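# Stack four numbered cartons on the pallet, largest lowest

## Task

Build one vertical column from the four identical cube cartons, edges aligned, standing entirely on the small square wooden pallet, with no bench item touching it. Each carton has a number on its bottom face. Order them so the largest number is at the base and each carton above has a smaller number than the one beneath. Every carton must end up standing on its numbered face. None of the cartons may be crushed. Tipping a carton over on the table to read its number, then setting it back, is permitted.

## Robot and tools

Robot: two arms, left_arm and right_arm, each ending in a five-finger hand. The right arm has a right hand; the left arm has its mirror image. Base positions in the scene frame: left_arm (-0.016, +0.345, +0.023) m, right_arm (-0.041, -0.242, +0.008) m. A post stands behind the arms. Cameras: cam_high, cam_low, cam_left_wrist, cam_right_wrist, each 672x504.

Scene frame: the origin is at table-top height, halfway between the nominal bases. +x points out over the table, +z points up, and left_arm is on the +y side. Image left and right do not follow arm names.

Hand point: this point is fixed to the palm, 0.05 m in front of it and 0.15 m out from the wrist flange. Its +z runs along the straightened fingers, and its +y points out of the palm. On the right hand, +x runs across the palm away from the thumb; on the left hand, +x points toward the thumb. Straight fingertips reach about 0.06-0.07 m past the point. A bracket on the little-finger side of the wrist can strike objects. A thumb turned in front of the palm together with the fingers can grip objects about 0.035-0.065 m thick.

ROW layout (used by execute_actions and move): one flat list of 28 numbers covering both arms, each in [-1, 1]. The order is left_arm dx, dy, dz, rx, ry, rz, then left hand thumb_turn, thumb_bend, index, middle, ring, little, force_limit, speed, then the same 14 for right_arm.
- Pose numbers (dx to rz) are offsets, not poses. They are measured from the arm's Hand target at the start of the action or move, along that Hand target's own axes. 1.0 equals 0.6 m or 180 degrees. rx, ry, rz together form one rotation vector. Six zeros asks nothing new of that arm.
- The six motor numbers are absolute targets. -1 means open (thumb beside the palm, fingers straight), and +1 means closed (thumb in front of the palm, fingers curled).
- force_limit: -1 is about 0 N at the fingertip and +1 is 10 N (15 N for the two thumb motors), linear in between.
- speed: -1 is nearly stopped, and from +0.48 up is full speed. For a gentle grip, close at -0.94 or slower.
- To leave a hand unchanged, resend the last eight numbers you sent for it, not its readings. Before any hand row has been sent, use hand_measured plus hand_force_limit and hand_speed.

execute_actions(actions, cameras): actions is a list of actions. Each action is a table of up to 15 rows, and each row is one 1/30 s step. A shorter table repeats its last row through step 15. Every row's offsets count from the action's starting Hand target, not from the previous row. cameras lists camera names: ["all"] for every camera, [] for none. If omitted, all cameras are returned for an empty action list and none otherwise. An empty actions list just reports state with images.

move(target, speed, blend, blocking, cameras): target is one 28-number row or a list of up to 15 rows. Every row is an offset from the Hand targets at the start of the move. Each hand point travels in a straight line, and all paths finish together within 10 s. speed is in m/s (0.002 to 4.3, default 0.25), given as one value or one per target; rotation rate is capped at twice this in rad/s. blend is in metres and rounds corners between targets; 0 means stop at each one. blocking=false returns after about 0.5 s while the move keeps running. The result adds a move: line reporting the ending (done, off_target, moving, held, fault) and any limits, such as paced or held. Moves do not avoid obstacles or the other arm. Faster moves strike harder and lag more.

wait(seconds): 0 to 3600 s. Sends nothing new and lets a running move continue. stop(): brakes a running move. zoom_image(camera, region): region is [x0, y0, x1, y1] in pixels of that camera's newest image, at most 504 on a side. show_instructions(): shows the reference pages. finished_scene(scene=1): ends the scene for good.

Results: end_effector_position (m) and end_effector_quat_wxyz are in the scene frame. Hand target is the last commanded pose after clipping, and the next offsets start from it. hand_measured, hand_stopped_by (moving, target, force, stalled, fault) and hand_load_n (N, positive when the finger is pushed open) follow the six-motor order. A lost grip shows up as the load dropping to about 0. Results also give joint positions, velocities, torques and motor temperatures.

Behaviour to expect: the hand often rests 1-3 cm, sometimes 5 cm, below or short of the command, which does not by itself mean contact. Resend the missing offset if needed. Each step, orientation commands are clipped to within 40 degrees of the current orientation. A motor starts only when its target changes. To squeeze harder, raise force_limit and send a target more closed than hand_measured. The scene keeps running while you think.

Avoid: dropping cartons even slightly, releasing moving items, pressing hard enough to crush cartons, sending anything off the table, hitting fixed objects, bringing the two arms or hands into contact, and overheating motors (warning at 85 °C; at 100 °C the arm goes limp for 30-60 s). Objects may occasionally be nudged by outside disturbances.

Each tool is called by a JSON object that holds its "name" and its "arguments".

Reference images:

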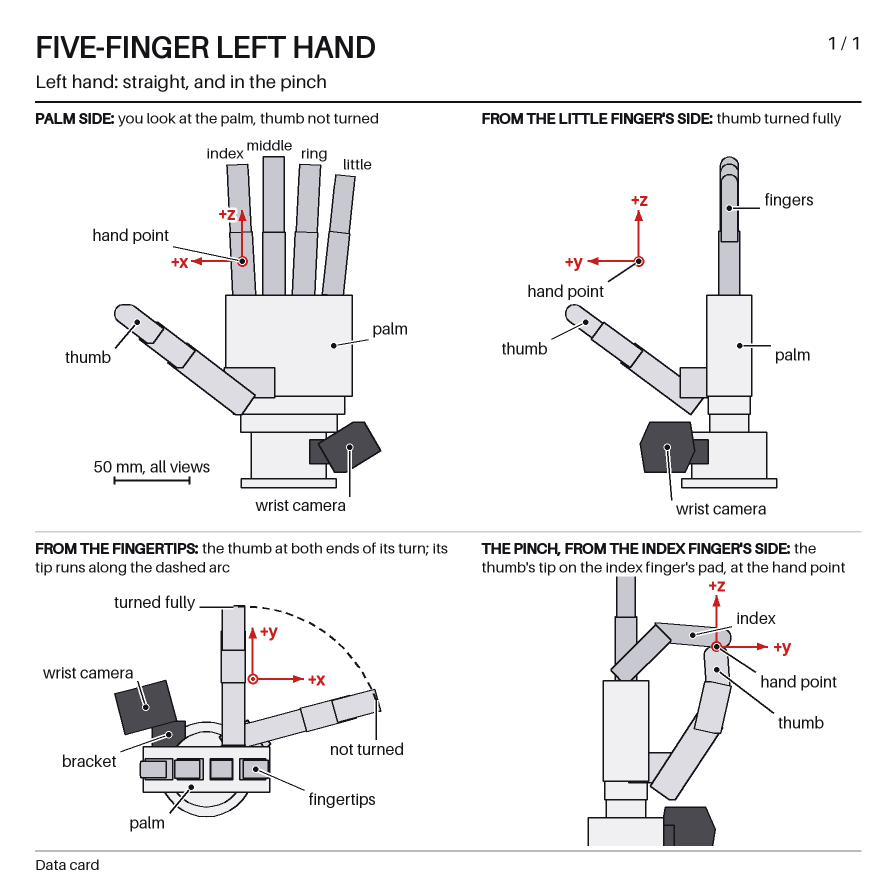

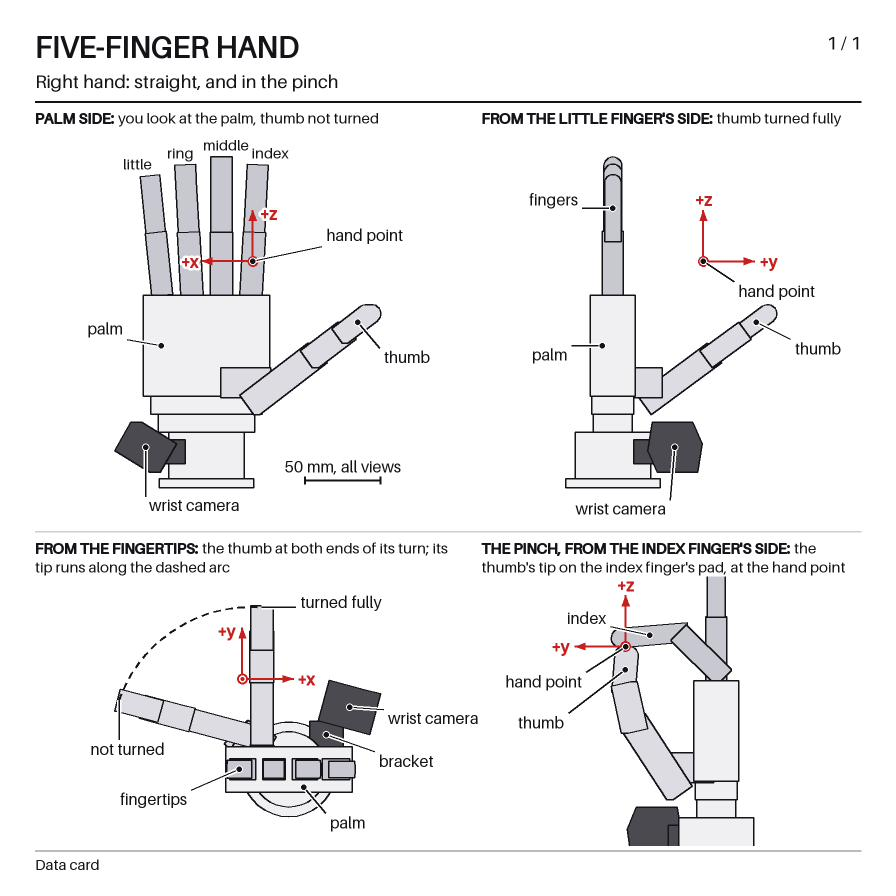

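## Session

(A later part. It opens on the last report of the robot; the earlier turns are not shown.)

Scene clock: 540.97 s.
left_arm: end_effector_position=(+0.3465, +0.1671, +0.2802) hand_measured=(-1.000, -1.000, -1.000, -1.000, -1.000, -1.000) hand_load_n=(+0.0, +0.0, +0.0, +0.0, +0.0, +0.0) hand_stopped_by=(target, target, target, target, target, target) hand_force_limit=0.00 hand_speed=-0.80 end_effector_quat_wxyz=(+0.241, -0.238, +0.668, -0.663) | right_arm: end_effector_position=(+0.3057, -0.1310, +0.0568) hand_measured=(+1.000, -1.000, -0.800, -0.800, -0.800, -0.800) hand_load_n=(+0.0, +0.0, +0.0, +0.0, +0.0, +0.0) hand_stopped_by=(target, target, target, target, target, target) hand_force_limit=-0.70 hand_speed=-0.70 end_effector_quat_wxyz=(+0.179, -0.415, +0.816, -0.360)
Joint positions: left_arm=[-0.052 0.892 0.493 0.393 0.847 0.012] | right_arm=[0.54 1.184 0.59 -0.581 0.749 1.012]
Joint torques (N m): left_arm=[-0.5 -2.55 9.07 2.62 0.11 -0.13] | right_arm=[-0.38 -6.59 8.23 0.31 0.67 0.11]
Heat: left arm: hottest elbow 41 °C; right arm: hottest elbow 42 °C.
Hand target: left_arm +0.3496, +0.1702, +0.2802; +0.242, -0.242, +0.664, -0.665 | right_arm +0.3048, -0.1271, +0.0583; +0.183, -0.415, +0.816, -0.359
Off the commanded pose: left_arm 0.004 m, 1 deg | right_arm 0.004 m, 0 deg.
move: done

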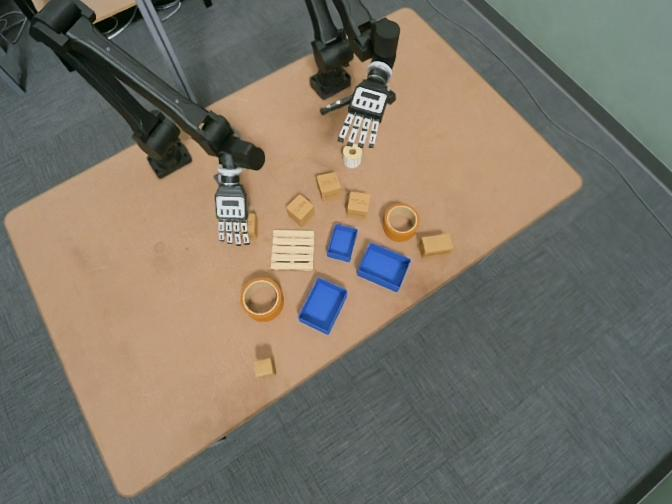

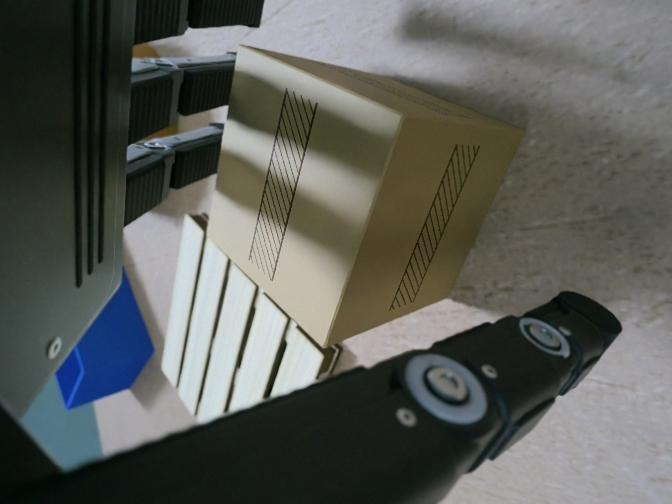

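{"name": "move", "arguments": {"target": [0,0,0,0,0,0,-1,-1,-1,-1,-1,-1,0,-0.8,0,0,0,0,0,0,1,-0.75,-0.5,-0.5,-0.65,-0.65,-0.5,-0.8], "cameras": []}}

{"name": "move", "arguments": {"target": [0,0,0,0,0,0,-1,-1,-1,-1,-1,-1,0,-0.8,0,0,0,0,0,0,1,-0.2,-0.5,-0.5,-0.65,-0.65,-0.5,-0.92], "cameras": ["cam_right_wrist"]}}

Scene clock: 563.87 s.
left_arm: end_effector_position=(+0.3465, +0.1671, +0.2802) hand_measured=(-1.000, -1.000, -1.000, -1.000, -1.000, -1.000) hand_load_n=(+0.0, +0.0, +0.0, +0.0, +0.0, +0.0) hand_stopped_by=(target, target, target, target, target, target) hand_force_limit=0.00 hand_speed=-0.80 end_effector_quat_wxyz=(+0.241, -0.238, +0.668, -0.663) | right_arm: end_effector_position=(+0.3062, -0.1318, +0.0572) hand_measured=(+1.000, -0.750, -0.500, -0.500, -0.650, -0.650) hand_load_n=(+0.0, +0.0, +0.0, +0.5, +0.0, +0.0) hand_stopped_by=(target, target, target, target, target, target) hand_force_limit=-0.50 hand_speed=-0.80 end_effector_quat_wxyz=(+0.180, -0.414, +0.816, -0.362)
Joint positions: left_arm=[-0.052 0.892 0.493 0.393 0.847 0.012] | right_arm=[0.54 1.184 0.59 -0.581 0.754 1.014]
Joint torques (N m): left_arm=[-0.62 -2.49 9.06 2.62 0.11 -0.13] | right_arm=[0.09 -6.07 8.21 0.31 0.45 0.1]
Heat: left arm: hottest elbow 41 °C; right arm: hottest elbow 42 °C.
Hand target: left_arm +0.3496, +0.1702, +0.2802; +0.242, -0.242, +0.664, -0.665 | right_arm +0.3048, -0.1271, +0.0583; +0.183, -0.415, +0.816, -0.359
Off the commanded pose: left_arm 0.004 m, 1 deg | right_arm 0.005 m, 1 deg.
move: done

Scene clock: 567.43 s.
left_arm: end_effector_position=(+0.3465, +0.1671, +0.2802) hand_measured=(-1.000, -1.000, -1.000, -1.000, -1.000, -1.000) hand_load_n=(+0.0, +0.0, +0.0, +0.0, +0.0, +0.0) hand_stopped_by=(target, target, target, target, target, target) hand_force_limit=0.00 hand_speed=-0.80 end_effector_quat_wxyz=(+0.241, -0.238, +0.668, -0.663) | right_arm: end_effector_position=(+0.3061, -0.1317, +0.0572) hand_measured=(+1.000, -0.368, -0.500, -0.500, -0.650, -0.650) hand_load_n=(+0.0, +4.0, +0.5, +1.5, +0.0, +0.0) hand_stopped_by=(target, force, target, target, target, target) hand_force_limit=-0.50 hand_speed=-0.92 end_effector_quat_wxyz=(+0.180, -0.414, +0.815, -0.362)
Joint positions: left_arm=[-0.052 0.892 0.493 0.393 0.847 0.012] | right_arm=[0.54 1.184 0.59 -0.581 0.754 1.014]
Joint torques (N m): left_arm=[-0.56 -2.61 9.05 2.61 0.11 -0.13] | right_arm=[-0.15 -6.42 8.25 0.36 0.46 0.11]
Heat: left arm: hottest elbow 41 °C; right arm: hottest elbow 41 °C.
Hand target: left_arm +0.3496, +0.1702, +0.2802; +0.242, -0.242, +0.664, -0.665 | right_arm +0.3047, -0.1270, +0.0583; +0.183, -0.415, +0.816, -0.359
Off the commanded pose: left_arm 0.004 m, 1 deg | right_arm 0.005 m, 1 deg.
move: done

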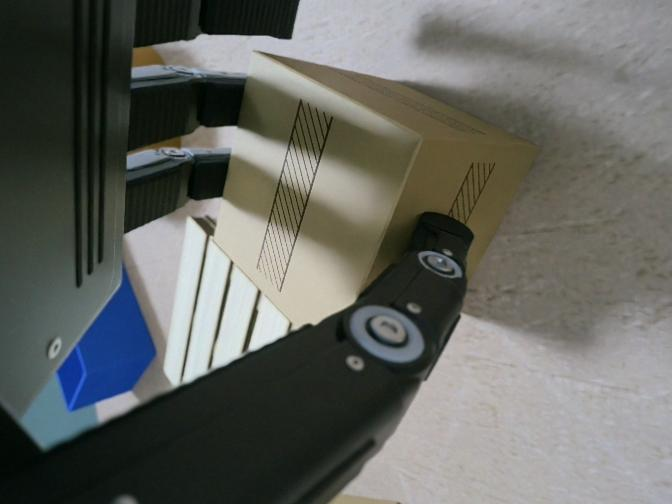

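{"name": "move", "arguments": {"target": [[0,0,0,0,0,0,-1,-1,-1,-1,-1,-1,0,-0.8,0,-0.1597,-0.1465,0,0,0,1,-0.2,-0.5,-0.5,-0.65,-0.65,-0.5,-0.92],[0,0,0,0,0,0,-1,-1,-1,-1,-1,-1,0,-0.8,-0.196,-0.2358,-0.3388,-0.1399,-0.4122,0.2036,1,-0.2,-0.5,-0.5,-0.65,-0.65,-0.5,-0.92]], "cameras": ["cam_left_wrist", "cam_right_wrist"], "speed": [0.1, 0.2], "blend": [0.03,0]}}

Scene clock: 585.37 s.
left_arm: end_effector_position=(+0.3465, +0.1671, +0.2802) hand_measured=(-1.000, -1.000, -1.000, -1.000, -1.000, -1.000) hand_load_n=(+0.0, +0.0, +0.0, +0.0, +0.0, +0.0) hand_stopped_by=(target, target, target, target, target, target) hand_force_limit=0.00 hand_speed=-0.80 end_effector_quat_wxyz=(+0.241, -0.238, +0.668, -0.663) | right_arm: end_effector_position=(+0.3276, -0.0003, +0.2908) hand_measured=(+1.000, -0.368, -0.500, -0.500, -0.650, -0.650) hand_load_n=(+0.0, +4.0, +0.0, +2.0, +0.0, +0.0) hand_stopped_by=(target, force, target, target, target, target) hand_force_limit=-0.50 hand_speed=-0.92 end_effector_quat_wxyz=(+0.626, -0.318, +0.685, +0.194)
Joint positions: left_arm=[-0.052 0.892 0.493 0.393 0.847 0.012] | right_arm=[0.233 0.971 0.476 0.334 -0.496 1.358]
Joint torques (N m): left_arm=[-0.56 -2.55 9.05 2.61 0.11 -0.13] | right_arm=[-1.32 -4.48 10.09 2.36 -0.13 0.21]
Heat: left arm: hottest elbow 41 °C; right arm: hottest elbow 42 °C.
Hand target: left_arm +0.3496, +0.1702, +0.2802; +0.242, -0.242, +0.664, -0.665 | right_arm +0.3299, +0.0001, +0.3001; +0.634, -0.313, +0.679, +0.198
Off the commanded pose: left_arm 0.004 m, 1 deg | right_arm 0.009 m, 1 deg.
move: done

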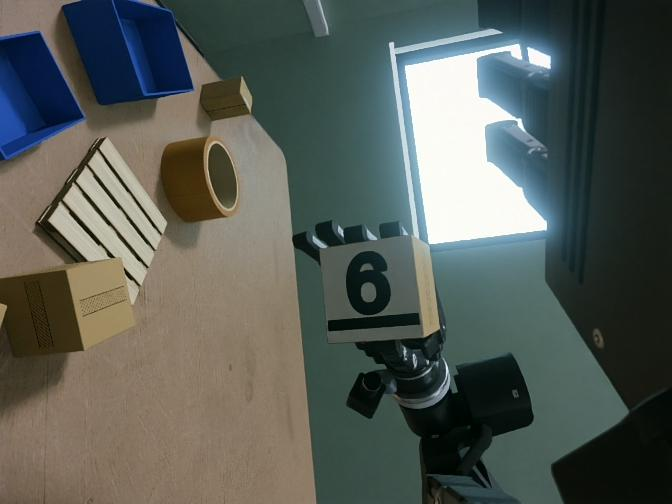

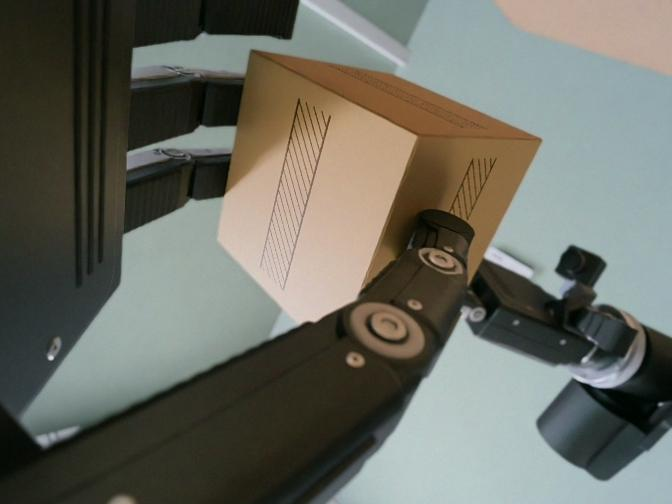

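{"name": "move", "arguments": {"target": [[0,0,0,0,0,0,-1,-1,-1,-1,-1,-1,0,-0.8,0.3347,-0.081,-0.1625,-0.0536,0.2518,-0.3699,1,-0.2,-0.5,-0.5,-0.65,-0.65,-0.5,-0.92],[0,0,0,0,0,0,-1,-1,-1,-1,-1,-1,0,-0.8,0.4085,-0.0713,-0.1538,-0.0536,0.2518,-0.3699,1,-0.2,-0.5,-0.5,-0.65,-0.65,-0.5,-0.92]], "cameras": ["cam_high", "cam_right_wrist"], "speed": [0.2, 0.08], "blend": [0.02,0]}}

{"name": "zoom_image", "arguments": {"camera": "cam_high", "region": [180, 150, 340, 270]}}

Scene clock: 614.87 s.
left_arm: end_effector_position=(+0.3465, +0.1671, +0.2802) hand_measured=(-1.000, -1.000, -1.000, -1.000, -1.000, -1.000) hand_load_n=(+0.0, +0.0, +0.0, +0.0, +0.0, +0.0) hand_stopped_by=(target, target, target, target, target, target) hand_force_limit=0.00 hand_speed=-0.80 end_effector_quat_wxyz=(+0.241, -0.238, +0.668, -0.663) | right_arm: end_effector_position=(+0.2837, -0.1395, +0.0680) hand_measured=(+1.000, -0.368, -0.500, -0.500, -0.650, -0.650) hand_load_n=(+0.0, +3.5, +0.5, +1.0, +0.0, +0.0) hand_stopped_by=(target, force, target, target, target, target) hand_force_limit=-0.50 hand_speed=-0.92 end_effector_quat_wxyz=(-0.307, +0.719, -0.575, +0.240)
Joint positions: left_arm=[-0.052 0.892 0.493 0.393 0.847 0.012] | right_arm=[0.206 0.947 0.432 -0.255 -0.018 -0.006]
Joint torques (N m): left_arm=[-0.62 -2.49 9.07 2.62 0.11 -0.13] | right_arm=[-0.38 -3.72 9.89 1.81 0.08 -0.14]
Heat: left arm: hottest elbow 41 °C; right arm: hottest elbow 42 °C.
Hand target: left_arm +0.3496, +0.1702, +0.2802; +0.242, -0.242, +0.664, -0.665 | right_arm +0.2909, -0.1350, +0.0749; -0.317, +0.721, -0.564, +0.249
Off the commanded pose: left_arm 0.004 m, 1 deg | right_arm 0.011 m, 2 deg.
move: off_target (right_arm)

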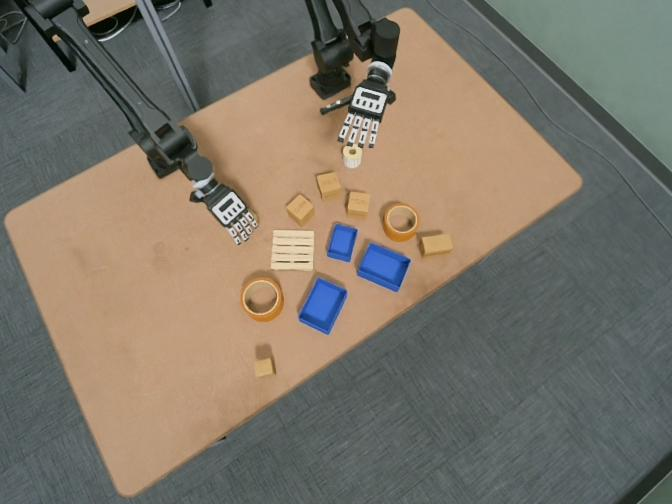

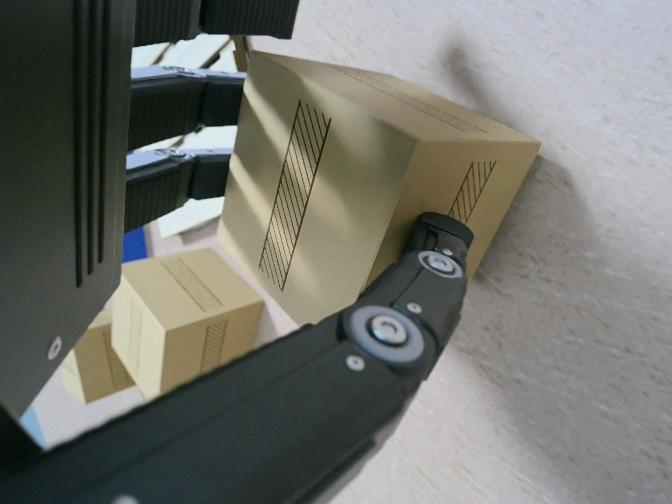

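Scaled by 3.150 from the camera's image (finer frame: 960x720).

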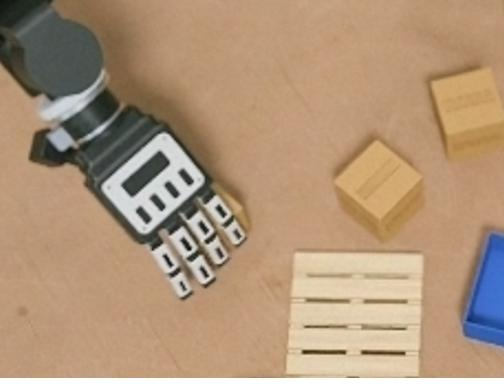

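{"name": "move", "arguments": {"target": [0,0,0,0,0,0,-1,-1,-1,-1,-1,-1,0,-0.8,0,0.0086,0.0079,0,0,0,1,-0.2,-0.5,-0.5,-0.65,-0.65,-0.5,-0.92], "cameras": ["cam_right_wrist"], "speed": 0.03}}

Scene clock: 619.27 s.
left_arm: end_effector_position=(+0.3465, +0.1671, +0.2802) hand_measured=(-1.000, -1.000, -1.000, -1.000, -1.000, -1.000) hand_load_n=(+0.0, +0.0, +0.0, +0.0, -0.5, +0.0) hand_stopped_by=(target, target, target, target, target, target) hand_force_limit=0.00 hand_speed=-0.80 end_effector_quat_wxyz=(+0.241, -0.238, +0.668, -0.663) | right_arm: end_effector_position=(+0.2845, -0.1393, +0.0623) hand_measured=(+1.000, -0.368, -0.500, -0.500, -0.650, -0.650) hand_load_n=(+0.0, +4.0, +0.5, +1.0, +0.0, +0.0) hand_stopped_by=(target, force, target, target, target, target) hand_force_limit=-0.50 hand_speed=-0.92 end_effector_quat_wxyz=(-0.308, +0.718, -0.575, +0.241)
Joint positions: left_arm=[-0.052 0.892 0.493 0.393 0.847 0.012] | right_arm=[0.206 0.961 0.421 -0.226 -0.018 -0.006]
Joint torques (N m): left_arm=[-0.5 -2.49 9.05 2.61 0.11 -0.13] | right_arm=[-0.26 -3.66 9.63 1.94 0.06 -0.13]
Heat: left arm: hottest elbow 41 °C; right arm: hottest elbow 42 °C.
Hand target: left_arm +0.3496, +0.1702, +0.2802; +0.242, -0.242, +0.664, -0.665 | right_arm +0.2909, -0.1350, +0.0679; -0.317, +0.721, -0.564, +0.249
Off the commanded pose: left_arm 0.004 m, 1 deg | right_arm 0.010 m, 2 deg.
move: done

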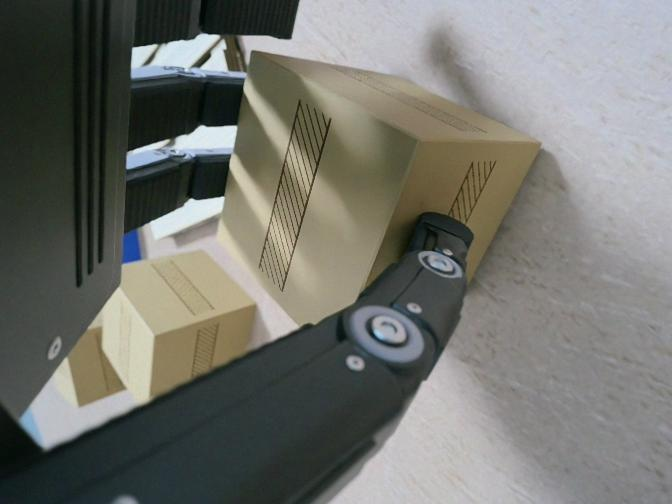

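{"name": "move", "arguments": {"target": [0,0,0,0,0,0,-1,-1,-1,-1,-1,-1,0,-0.8,0,0.0061,0.0056,0,0,0,1,-0.2,-0.5,-0.5,-0.65,-0.65,-0.5,-0.92], "cameras": ["cam_right_wrist"], "speed": 0.03}}

{"name": "zoom_image", "arguments": {"camera": "cam_right_wrist", "region": [400, 60, 672, 300]}}

Scene clock: 624.37 s.
left_arm: end_effector_position=(+0.3465, +0.1671, +0.2802) hand_measured=(-1.000, -1.000, -1.000, -1.000, -1.000, -1.000) hand_load_n=(+0.0, +0.0, +0.5, +0.0, +0.0, +0.0) hand_stopped_by=(target, target, target, target, target, target) hand_force_limit=0.00 hand_speed=-0.80 end_effector_quat_wxyz=(+0.241, -0.238, +0.668, -0.663) | right_arm: end_effector_position=(+0.2855, -0.1390, +0.0589) hand_measured=(+1.000, -0.368, -0.500, -0.500, -0.650, -0.650) hand_load_n=(+0.0, +3.5, +0.5, +1.0, +0.0, +0.0) hand_stopped_by=(target, force, target, target, target, target) hand_force_limit=-0.50 hand_speed=-0.92 end_effector_quat_wxyz=(-0.310, +0.718, -0.574, +0.243)
Joint positions: left_arm=[-0.052 0.892 0.493 0.393 0.847 0.012] | right_arm=[0.206 0.972 0.414 -0.204 -0.018 -0.006]
Joint torques (N m): left_arm=[-0.56 -2.55 9.05 2.61 0.12 -0.13] | right_arm=[-0.38 -3.72 9.37 1.91 0.06 -0.13]
Heat: left arm: hottest elbow 41 °C; right arm: hottest elbow 42 °C.
Hand target: left_arm +0.3496, +0.1702, +0.2802; +0.242, -0.242, +0.664, -0.665 | right_arm +0.2910, -0.1350, +0.0630; -0.317, +0.721, -0.564, +0.249
Off the commanded pose: left_arm 0.004 m, 1 deg | right_arm 0.008 m, 2 deg.
move: done

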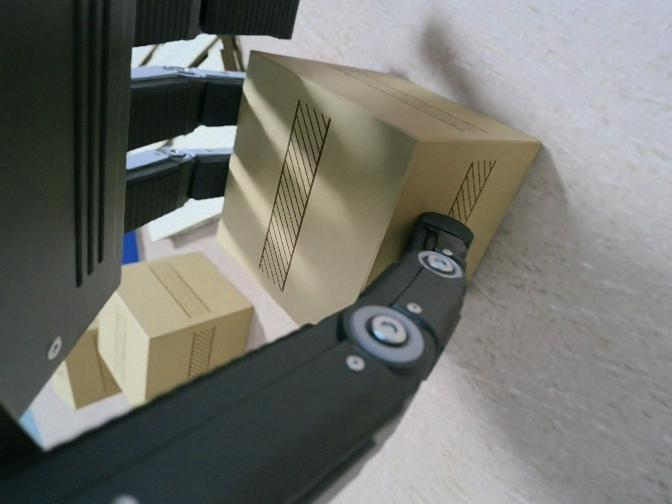

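Scaled by 1.853 from the camera's image (finer frame: 960x720).

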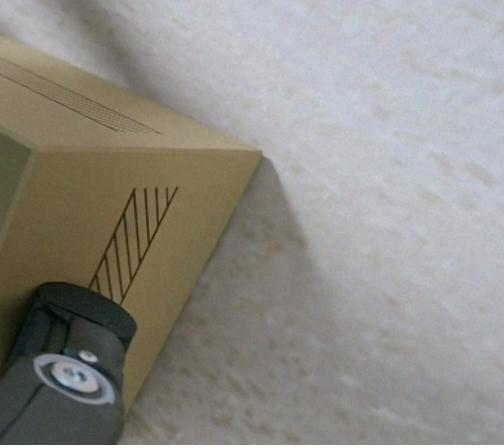

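{"name": "move", "arguments": {"target": [0,0,0,0,0,0,-1,-1,-1,-1,-1,-1,0,-0.8,0,0.0055,0.0051,0,0,0,1,-0.2,-0.5,-0.5,-0.65,-0.65,-0.5,-0.92], "cameras": ["cam_right_wrist"], "speed": 0.03}}

{"name": "zoom_image", "arguments": {"camera": "cam_right_wrist", "region": [400, 60, 672, 300]}}

Scene clock: 629.20 s.
left_arm: end_effector_position=(+0.3465, +0.1671, +0.2802) hand_measured=(-1.000, -1.000, -1.000, -1.000, -1.000, -1.000) hand_load_n=(+0.0, +0.0, +0.0, +0.0, +0.0, +0.0) hand_stopped_by=(target, target, target, target, target, target) hand_force_limit=0.00 hand_speed=-0.80 end_effector_quat_wxyz=(+0.241, -0.238, +0.668, -0.663) | right_arm: end_effector_position=(+0.2880, -0.1384, +0.0582) hand_measured=(+1.000, -0.368, -0.500, -0.500, -0.650, -0.650) hand_load_n=(+0.5, +3.5, +0.5, +1.0, +0.0, +0.0) hand_stopped_by=(target, force, target, target, target, target) hand_force_limit=-0.50 hand_speed=-0.92 end_effector_quat_wxyz=(-0.314, +0.716, -0.573, +0.246)
Joint positions: left_arm=[-0.052 0.892 0.493 0.393 0.847 0.012] | right_arm=[0.206 0.978 0.41 -0.184 -0.018 -0.006]
Joint torques (N m): left_arm=[-0.56 -2.49 9.07 2.62 0.12 -0.13] | right_arm=[-0.26 -3.37 8.99 1.84 0.08 -0.13]
Heat: left arm: hottest elbow 41 °C; right arm: hottest elbow 42 °C.
Hand target: left_arm +0.3496, +0.1702, +0.2802; +0.242, -0.242, +0.664, -0.665 | right_arm +0.2910, -0.1350, +0.0584; -0.317, +0.721, -0.564, +0.249
Off the commanded pose: left_arm 0.004 m, 1 deg | right_arm 0.005 m, 1 deg.
move: done

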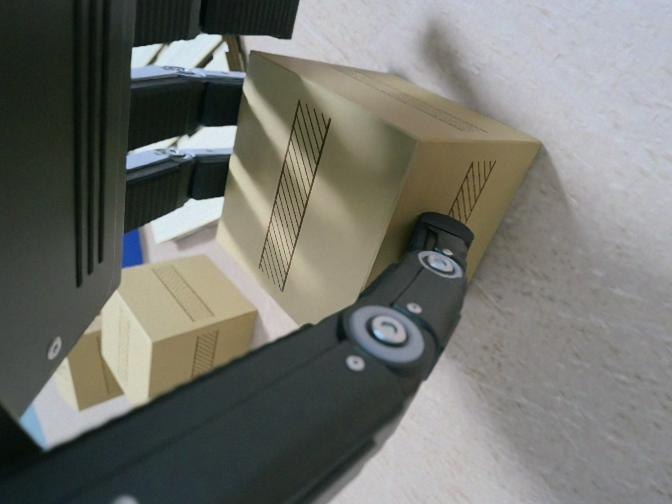

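Scaled by 1.853 from the camera's image (finer frame: 960x720).

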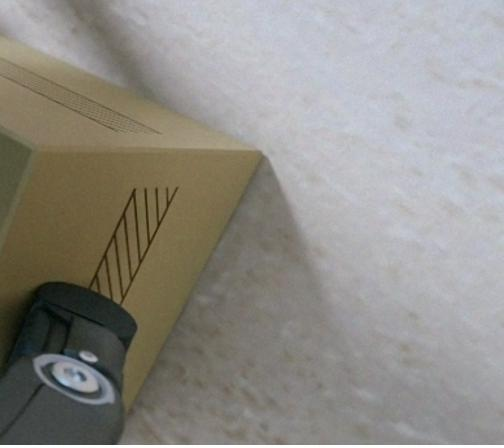

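{"name": "move", "arguments": {"target": [0,0,0,0,0,0,-1,-1,-1,-1,-1,-1,0,-0.8,0,0,0,0,0,0,1,-0.8,-0.5,-0.5,-0.65,-0.65,-0.5,-0.85], "cameras": ["cam_right_wrist"]}}

{"name": "move", "arguments": {"target": [0,0,0,0,0,0,-1,-1,-1,-1,-1,-1,0,-0.8,0,0,0,0,0,0,1,-1,-0.8,-0.8,-0.8,-0.8,-0.5,-0.7], "cameras": ["cam_right_wrist"]}}

Scene clock: 638.83 s.
left_arm: end_effector_position=(+0.3465, +0.1671, +0.2802) hand_measured=(-1.000, -1.000, -1.000, -1.000, -1.000, -1.000) hand_load_n=(-0.5, +0.0, +0.0, +0.0, +0.0, +0.0) hand_stopped_by=(target, target, target, target, target, target) hand_force_limit=0.00 hand_speed=-0.80 end_effector_quat_wxyz=(+0.241, -0.238, +0.668, -0.663) | right_arm: end_effector_position=(+0.2883, -0.1384, +0.0577) hand_measured=(+1.000, -0.800, -0.500, -0.500, -0.650, -0.650) hand_load_n=(+0.0, +0.0, +0.0, +0.0, +0.0, +0.0) hand_stopped_by=(target, target, target, target, target, target) hand_force_limit=-0.50 hand_speed=-0.85 end_effector_quat_wxyz=(-0.313, +0.716, -0.573, +0.245)
Joint positions: left_arm=[-0.052 0.892 0.493 0.393 0.847 0.012] | right_arm=[0.206 0.981 0.41 -0.181 -0.018 -0.006]
Joint torques (N m): left_arm=[-0.62 -2.49 9.07 2.61 0.11 -0.14] | right_arm=[-0.38 -3.25 9.07 1.76 0.07 -0.14]
Heat: left arm: hottest elbow 41 °C; right arm: hottest elbow 42 °C.
Hand target: left_arm +0.3496, +0.1702, +0.2802; +0.242, -0.242, +0.664, -0.665 | right_arm +0.2911, -0.1350, +0.0585; -0.317, +0.721, -0.564, +0.249
Off the commanded pose: left_arm 0.004 m, 1 deg | right_arm 0.004 m, 1 deg.
move: done

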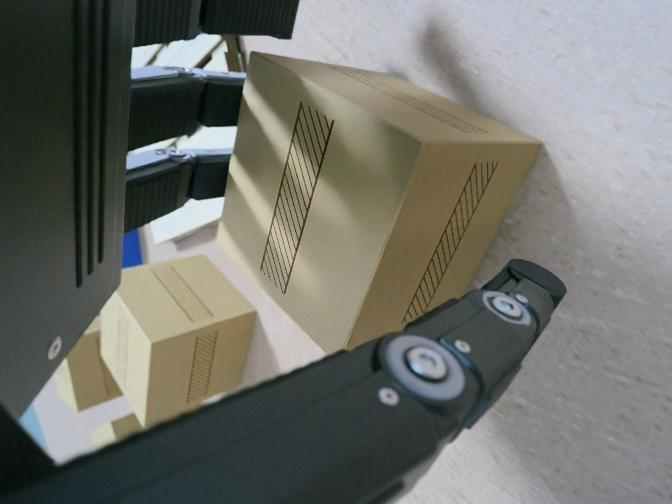

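Scene clock: 639.57 s.
left_arm: end_effector_position=(+0.3465, +0.1671, +0.2802) hand_measured=(-1.000, -1.000, -1.000, -1.000, -1.000, -1.000) hand_load_n=(+0.0, +0.0, +0.0, +0.0, +0.0, +0.0) hand_stopped_by=(target, target, target, target, target, target) hand_force_limit=0.00 hand_speed=-0.80 end_effector_quat_wxyz=(+0.241, -0.238, +0.668, -0.663) | right_arm: end_effector_position=(+0.2883, -0.1384, +0.0577) hand_measured=(+1.000, -1.000, -0.800, -0.800, -0.800, -0.800) hand_load_n=(+0.0, +0.0, +0.0, +0.0, +0.0, -0.5) hand_stopped_by=(target, target, target, target, target, target) hand_force_limit=-0.50 hand_speed=-0.70 end_effector_quat_wxyz=(-0.313, +0.716, -0.573, +0.245)
Joint positions: left_arm=[-0.052 0.892 0.493 0.393 0.847 0.012] | right_arm=[0.206 0.981 0.41 -0.181 -0.018 -0.006]
Joint torques (N m): left_arm=[-0.62 -2.49 9.05 2.58 0.12 -0.13] | right_arm=[-0.44 -3.37 8.99 1.78 0.05 -0.14]
Heat: left arm: hottest elbow 41 °C; right arm: hottest elbow 42 °C.
Hand target: left_arm +0.3496, +0.1702, +0.2802; +0.242, -0.242, +0.664, -0.665 | right_arm +0.2911, -0.1350, +0.0585; -0.317, +0.721, -0.564, +0.249
Off the commanded pose: left_arm 0.004 m, 1 deg | right_arm 0.004 m, 1 deg.
move: done

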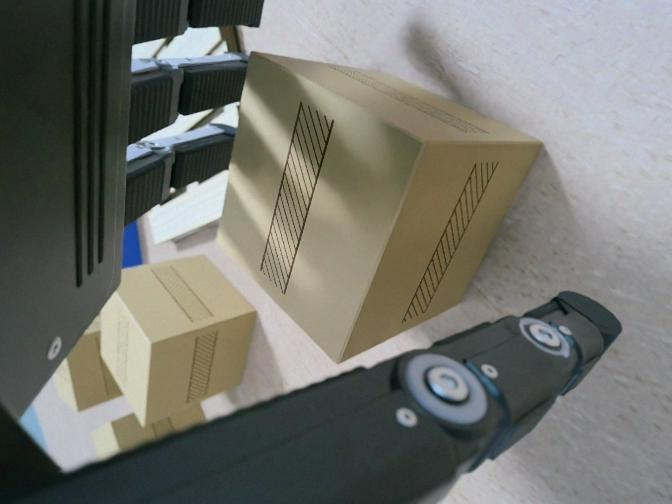

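{"name": "move", "arguments": {"target": [[-0.0218,-0.1,-0.1558,0,0,0,-1,-1,-1,-1,-1,-1,0,-0.8,0,-0.1474,-0.1352,0,0,0,1,-1,-0.8,-0.8,-0.8,-0.8,-0.5,-0.7],[-0.0218,-0.1,-0.1558,0,0,0,-1,-1,-1,-1,-1,-1,0,-0.8,-0.376,-0.1845,0.0372,0,-0.2272,-0.2084,1,-1,-0.8,-0.8,-0.8,-0.8,-0.5,-0.7]], "cameras": ["cam_high", "cam_right_wrist"], "speed": 0.2, "blend": [0.03,0]}}

{"name": "zoom_image", "arguments": {"camera": "cam_high", "region": [260, 130, 420, 250]}}

Scene clock: 668.07 s.
left_arm: end_effector_position=(+0.2953, +0.2463, +0.3182) hand_measured=(-1.000, -1.000, -1.000, -1.000, -1.000, -1.000) hand_load_n=(+0.0, +0.0, +0.0, -0.5, +0.0, +0.0) hand_stopped_by=(target, target, target, target, target, target) hand_force_limit=0.00 hand_speed=-0.80 end_effector_quat_wxyz=(+0.227, -0.253, +0.665, -0.665) | right_arm: end_effector_position=(+0.3105, +0.0913, +0.1044) hand_measured=(+1.000, -1.000, -0.800, -0.800, -0.800, -0.800) hand_load_n=(+0.0, +0.0, +0.0, +0.0, +0.0, +0.0) hand_stopped_by=(target, target, target, target, target, target) hand_force_limit=-0.50 hand_speed=-0.70 end_effector_quat_wxyz=(-0.380, +0.905, -0.181, +0.058)
Joint positions: left_arm=[0.305 0.696 0.524 0.134 1.203 0] | right_arm=[0.584 1.433 0.935 -0.392 -0.436 -0.436]
Joint torques (N m): left_arm=[-0.5 -1.49 12.86 1.24 0.15 -0.04] | right_arm=[-0.62 -10.75 12.98 0.99 -0.38 -0.16]
Heat: left arm: hottest elbow 42 °C; right arm: hottest elbow 42 °C.
Hand target: left_arm +0.2994, +0.2502, +0.3403; +0.242, -0.242, +0.664, -0.665 | right_arm +0.3253, +0.1061, +0.1245; -0.395, +0.901, -0.163, +0.073
Off the commanded pose: left_arm 0.023 m, 2 deg | right_arm 0.029 m, 3 deg.
move: off_target (left_arm, right_arm)

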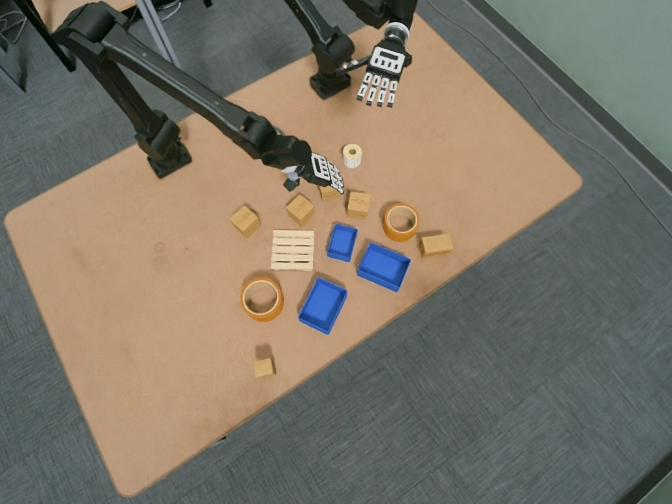

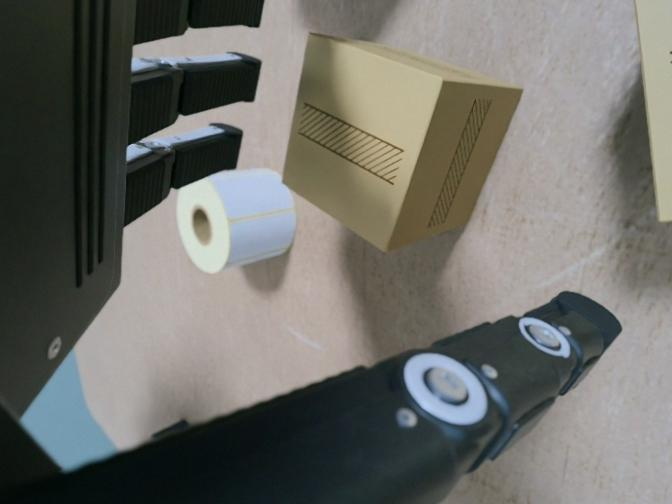

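Scaled by 3.150 from the camera's image (finer frame: 960x720).

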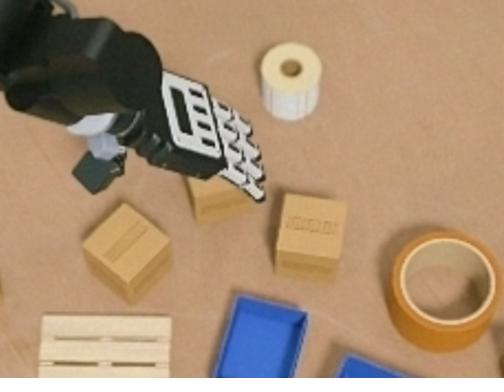

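{"name": "zoom_image", "arguments": {"camera": "cam_high", "region": [300, 140, 380, 200]}}

Scaled by 6.300 from the camera's image (finer frame: 960x720).

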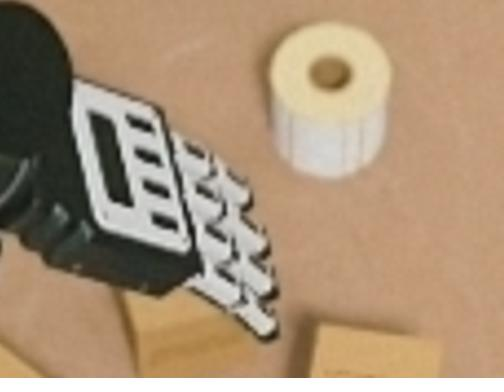

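{"name": "move", "arguments": {"target": [0,0,0,0,0,0,-1,-1,-1,-1,-1,-1,0,-0.8,0.0105,0.0315,0.0533,0,0,0,1,-1,-0.8,-0.8,-0.8,-0.8,-0.5,-0.7], "cameras": ["cam_high", "cam_right_wrist"], "speed": 0.1}}

{"name": "zoom_image", "arguments": {"camera": "cam_high", "region": [300, 140, 380, 200]}}

Scene clock: 713.00 s.
left_arm: end_effector_position=(+0.2953, +0.2463, +0.3182) hand_measured=(-1.000, -1.000, -1.000, -1.000, -1.000, -1.000) hand_load_n=(+0.0, +0.0, +0.0, +0.0, +0.0, +0.0) hand_stopped_by=(target, target, target, target, target, target) hand_force_limit=0.00 hand_speed=-0.80 end_effector_quat_wxyz=(+0.227, -0.253, +0.665, -0.665) | right_arm: end_effector_position=(+0.3231, +0.1003, +0.0733) hand_measured=(+1.000, -1.000, -0.800, -0.800, -0.800, -0.800) hand_load_n=(+0.0, +0.0, +0.0, +0.0, +0.0, +0.0) hand_stopped_by=(target, target, target, target, target, target) hand_force_limit=-0.50 hand_speed=-0.70 end_effector_quat_wxyz=(-0.379, +0.906, -0.180, +0.057)
Joint positions: left_arm=[0.305 0.696 0.524 0.134 1.203 0] | right_arm=[0.585 1.519 0.935 -0.308 -0.436 -0.436]
Joint torques (N m): left_arm=[-0.67 -1.55 12.86 1.21 0.15 -0.04] | right_arm=[-0.32 -11.69 11.08 1.55 -0.32 -0.14]
Motor temperatures (°C): left_arm=[30 31 44 29 29 29] | right_arm=[34 30 49 30 31 31]
Heat: left arm: hottest elbow 44 °C; right arm: hottest elbow 49 °C.
Hand target: left_arm +0.2994, +0.2502, +0.3403; +0.242, -0.242, +0.664, -0.665 | right_arm +0.3351, +0.1138, +0.0889; -0.395, +0.901, -0.163, +0.073
Off the commanded pose: left_arm 0.023 m, 2 deg | right_arm 0.024 m, 3 deg.
move: off_target (right_arm)

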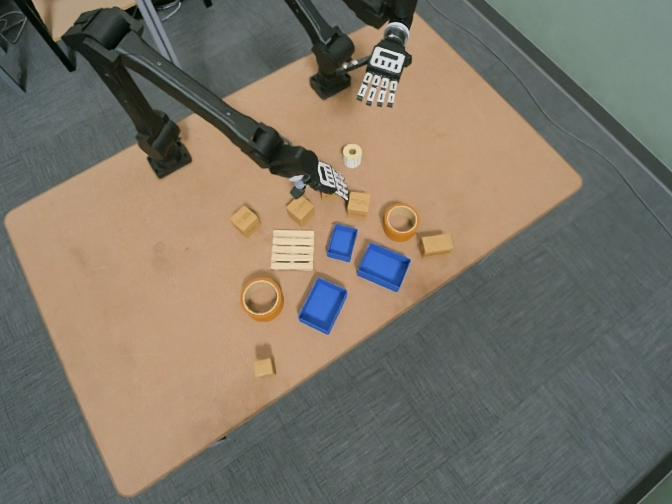

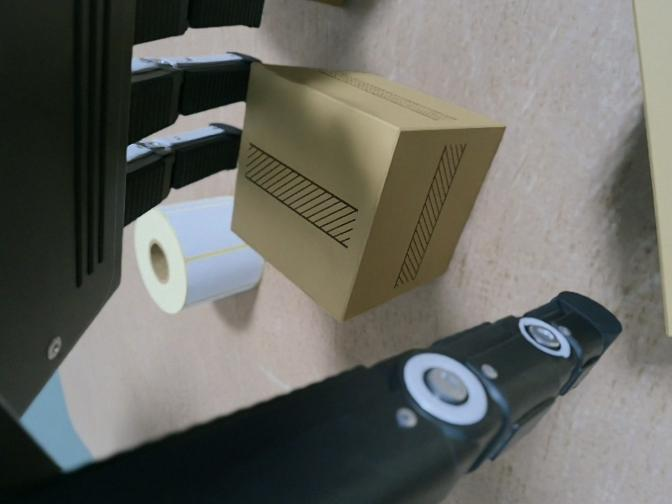

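Scaled by 6.300 from the camera's image (finer frame: 960x720).

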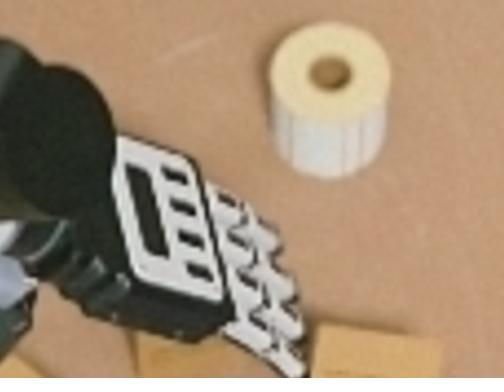

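{"name": "move", "arguments": {"target": [0,0,0,0,0,0,-1,-1,-1,-1,-1,-1,0,-0.8,-0.002,0.0225,0.037,0,-0.0123,-0.0113,1,-1,-0.8,-0.8,-0.8,-0.8,-0.5,-0.7], "cameras": ["cam_right_wrist"], "speed": 0.08}}

Scene clock: 728.00 s.
left_arm: end_effector_position=(+0.2953, +0.2463, +0.3182) hand_measured=(-1.000, -1.000, -1.000, -1.000, -1.000, -1.000) hand_load_n=(+0.0, +0.0, -0.5, +0.0, +0.0, +0.0) hand_stopped_by=(target, target, target, target, target, target) hand_force_limit=0.00 hand_speed=-0.80 end_effector_quat_wxyz=(+0.227, -0.253, +0.665, -0.665) | right_arm: end_effector_position=(+0.3242, +0.1073, +0.0500) hand_measured=(+1.000, -1.000, -0.800, -0.800, -0.800, -0.800) hand_load_n=(+0.0, +0.0, +0.0, +0.0, +0.0, -0.5) hand_stopped_by=(target, target, target, target, target, target) hand_force_limit=-0.50 hand_speed=-0.70 end_effector_quat_wxyz=(-0.382, +0.909, -0.158, +0.047)
Joint positions: left_arm=[0.305 0.696 0.524 0.134 1.203 0] | right_arm=[0.589 1.58 0.935 -0.262 -0.467 -0.473]
Joint torques (N m): left_arm=[-0.56 -1.44 12.82 1.21 0.14 -0.05] | right_arm=[-0.56 -12.22 10.82 1.57 -0.4 -0.18]
Heat: left arm: hottest elbow 45 °C; right arm: hottest elbow 49 °C.
Hand target: left_arm +0.2994, +0.2502, +0.3403; +0.242, -0.242, +0.664, -0.665 | right_arm +0.3365, +0.1211, +0.0641; -0.397, +0.905, -0.139, +0.063
Off the commanded pose: left_arm 0.023 m, 2 deg | right_arm 0.023 m, 3 deg.
move: off_target (right_arm)

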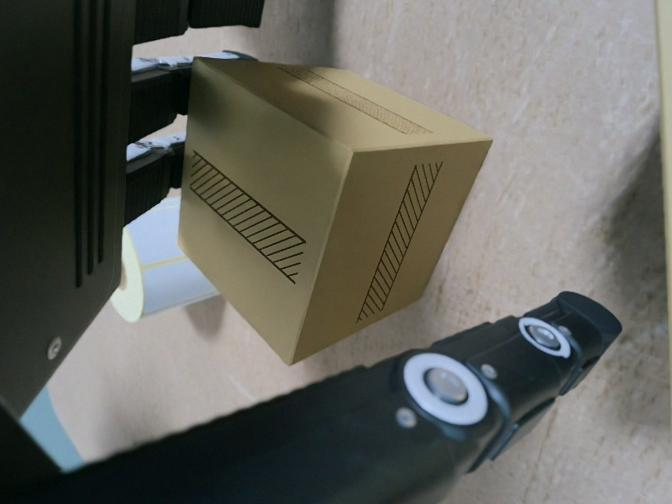

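{"name": "move", "arguments": {"target": [0,0,0,0,0,0,-1,-1,-1,-1,-1,-1,0,-0.8,0,-0.0197,0.009,0,0,0,1,-1,-0.8,-0.8,-0.8,-0.8,-0.5,-0.7], "cameras": ["cam_right_wrist"], "speed": 0.08}}

Scene clock: 735.23 s.
left_arm: end_effector_position=(+0.2953, +0.2463, +0.3182) hand_measured=(-1.000, -1.000, -1.000, -1.000, -1.000, -1.000) hand_load_n=(+0.0, +0.0, +0.0, +0.0, +0.0, +0.0) hand_stopped_by=(target, target, target, target, target, target) hand_force_limit=0.00 hand_speed=-0.80 end_effector_quat_wxyz=(+0.227, -0.253, +0.665, -0.665) | right_arm: end_effector_position=(+0.3247, +0.1161, +0.0532) hand_measured=(+1.000, -1.000, -0.800, -0.800, -0.800, -0.800) hand_load_n=(+0.0, +0.0, +0.0, +0.0, +0.0, +0.0) hand_stopped_by=(target, target, target, target, target, target) hand_force_limit=-0.50 hand_speed=-0.70 end_effector_quat_wxyz=(-0.384, +0.910, -0.150, +0.049)
Joint positions: left_arm=[0.305 0.696 0.524 0.134 1.203 0] | right_arm=[0.605 1.585 0.949 -0.262 -0.461 -0.473]
Joint torques (N m): left_arm=[-0.62 -1.55 12.85 1.25 0.15 -0.05] | right_arm=[-0.62 -11.87 12.05 1.16 -0.21 -0.02]
Heat: left arm: hottest elbow 45 °C; right arm: hottest elbow 49 °C.
Hand target: left_arm +0.2994, +0.2502, +0.3403; +0.242, -0.242, +0.664, -0.665 | right_arm +0.3402, +0.1325, +0.0690; -0.397, +0.905, -0.140, +0.063
Off the commanded pose: left_arm 0.023 m, 2 deg | right_arm 0.028 m, 3 deg.
move: off_target (right_arm)

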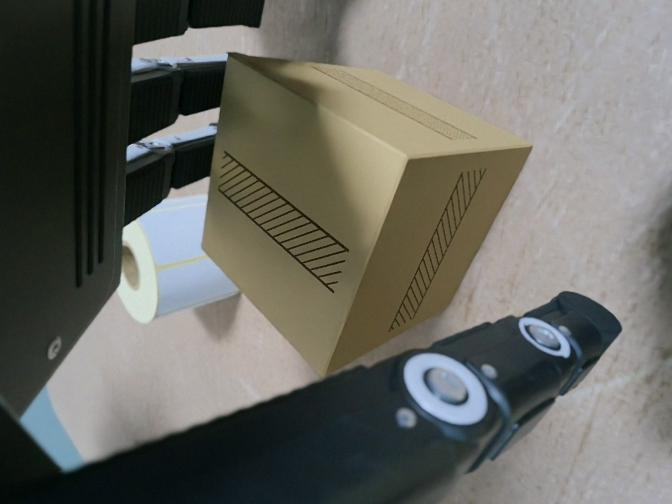

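{"name": "move", "arguments": {"target": [0,0,0,0,0,0,-1,-1,-1,-1,-1,-1,0,-0.8,0,0,0,0,0,0,1,-0.75,-0.5,-0.5,-0.65,-0.65,-0.5,-0.8], "cameras": []}}

{"name": "move", "arguments": {"target": [0,0,0,0,0,0,-1,-1,-1,-1,-1,-1,0,-0.8,0,0,0,0,0,0,1,-0.2,-0.5,-0.5,-0.65,-0.65,-0.5,-0.92], "cameras": ["cam_right_wrist"]}}

Scene clock: 742.37 s.
left_arm: end_effector_position=(+0.2953, +0.2463, +0.3182) hand_measured=(-1.000, -1.000, -1.000, -1.000, -1.000, -1.000) hand_load_n=(+0.0, +0.0, +0.0, +0.0, +0.0, +0.0) hand_stopped_by=(target, target, target, target, target, target) hand_force_limit=0.00 hand_speed=-0.80 end_effector_quat_wxyz=(+0.227, -0.253, +0.665, -0.665) | right_arm: end_effector_position=(+0.3255, +0.1166, +0.0540) hand_measured=(+1.000, -0.750, -0.500, -0.500, -0.650, -0.650) hand_load_n=(+0.0, +0.0, +0.0, +0.0, +0.0, +0.0) hand_stopped_by=(target, target, target, target, target, target) hand_force_limit=-0.50 hand_speed=-0.80 end_effector_quat_wxyz=(-0.384, +0.910, -0.150, +0.050)
Joint positions: left_arm=[0.305 0.696 0.524 0.134 1.203 0] | right_arm=[0.605 1.585 0.951 -0.262 -0.461 -0.473]
Joint torques (N m): left_arm=[-0.67 -1.55 12.83 1.24 0.14 -0.05] | right_arm=[-0.62 -11.93 12.04 1.09 -0.21 -0.04]
Heat: left arm: hottest elbow 46 °C; right arm: hottest elbow 49 °C.
Hand target: left_arm +0.2994, +0.2502, +0.3403; +0.242, -0.242, +0.664, -0.665 | right_arm +0.3401, +0.1324, +0.0690; -0.397, +0.905, -0.140, +0.063
Off the commanded pose: left_arm 0.023 m, 2 deg | right_arm 0.026 m, 2 deg.
move: done

Scene clock: 745.87 s.
left_arm: end_effector_position=(+0.2953, +0.2463, +0.3182) hand_measured=(-1.000, -1.000, -1.000, -1.000, -1.000, -1.000) hand_load_n=(+0.0, +0.0, +0.0, +0.0, +0.0, +0.0) hand_stopped_by=(target, target, target, target, target, target) hand_force_limit=0.00 hand_speed=-0.80 end_effector_quat_wxyz=(+0.227, -0.253, +0.665, -0.665) | right_arm: end_effector_position=(+0.3256, +0.1165, +0.0536) hand_measured=(+1.000, -0.374, -0.500, -0.500, -0.650, -0.650) hand_load_n=(+0.0, +4.0, +0.5, +0.5, +0.0, +0.0) hand_stopped_by=(target, force, target, target, target, target) hand_force_limit=-0.50 hand_speed=-0.92 end_effector_quat_wxyz=(-0.384, +0.910, -0.150, +0.050)
Joint positions: left_arm=[0.305 0.696 0.524 0.134 1.203 0] | right_arm=[0.605 1.586 0.951 -0.262 -0.46 -0.473]
Joint torques (N m): left_arm=[-0.67 -1.55 12.86 1.26 0.15 -0.05] | right_arm=[-0.56 -11.99 12.01 1.14 -0.27 -0.04]
Heat: left arm: hottest elbow 46 °C; right arm: hottest elbow 49 °C.
Hand target: left_arm +0.2994, +0.2502, +0.3403; +0.242, -0.242, +0.664, -0.665 | right_arm +0.3401, +0.1324, +0.0689; -0.397, +0.905, -0.140, +0.063
Off the commanded pose: left_arm 0.023 m, 2 deg | right_arm 0.027 m, 2 deg.
move: done

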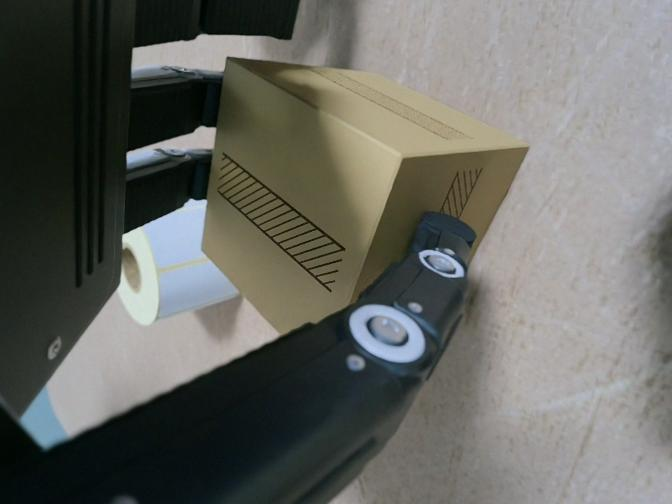

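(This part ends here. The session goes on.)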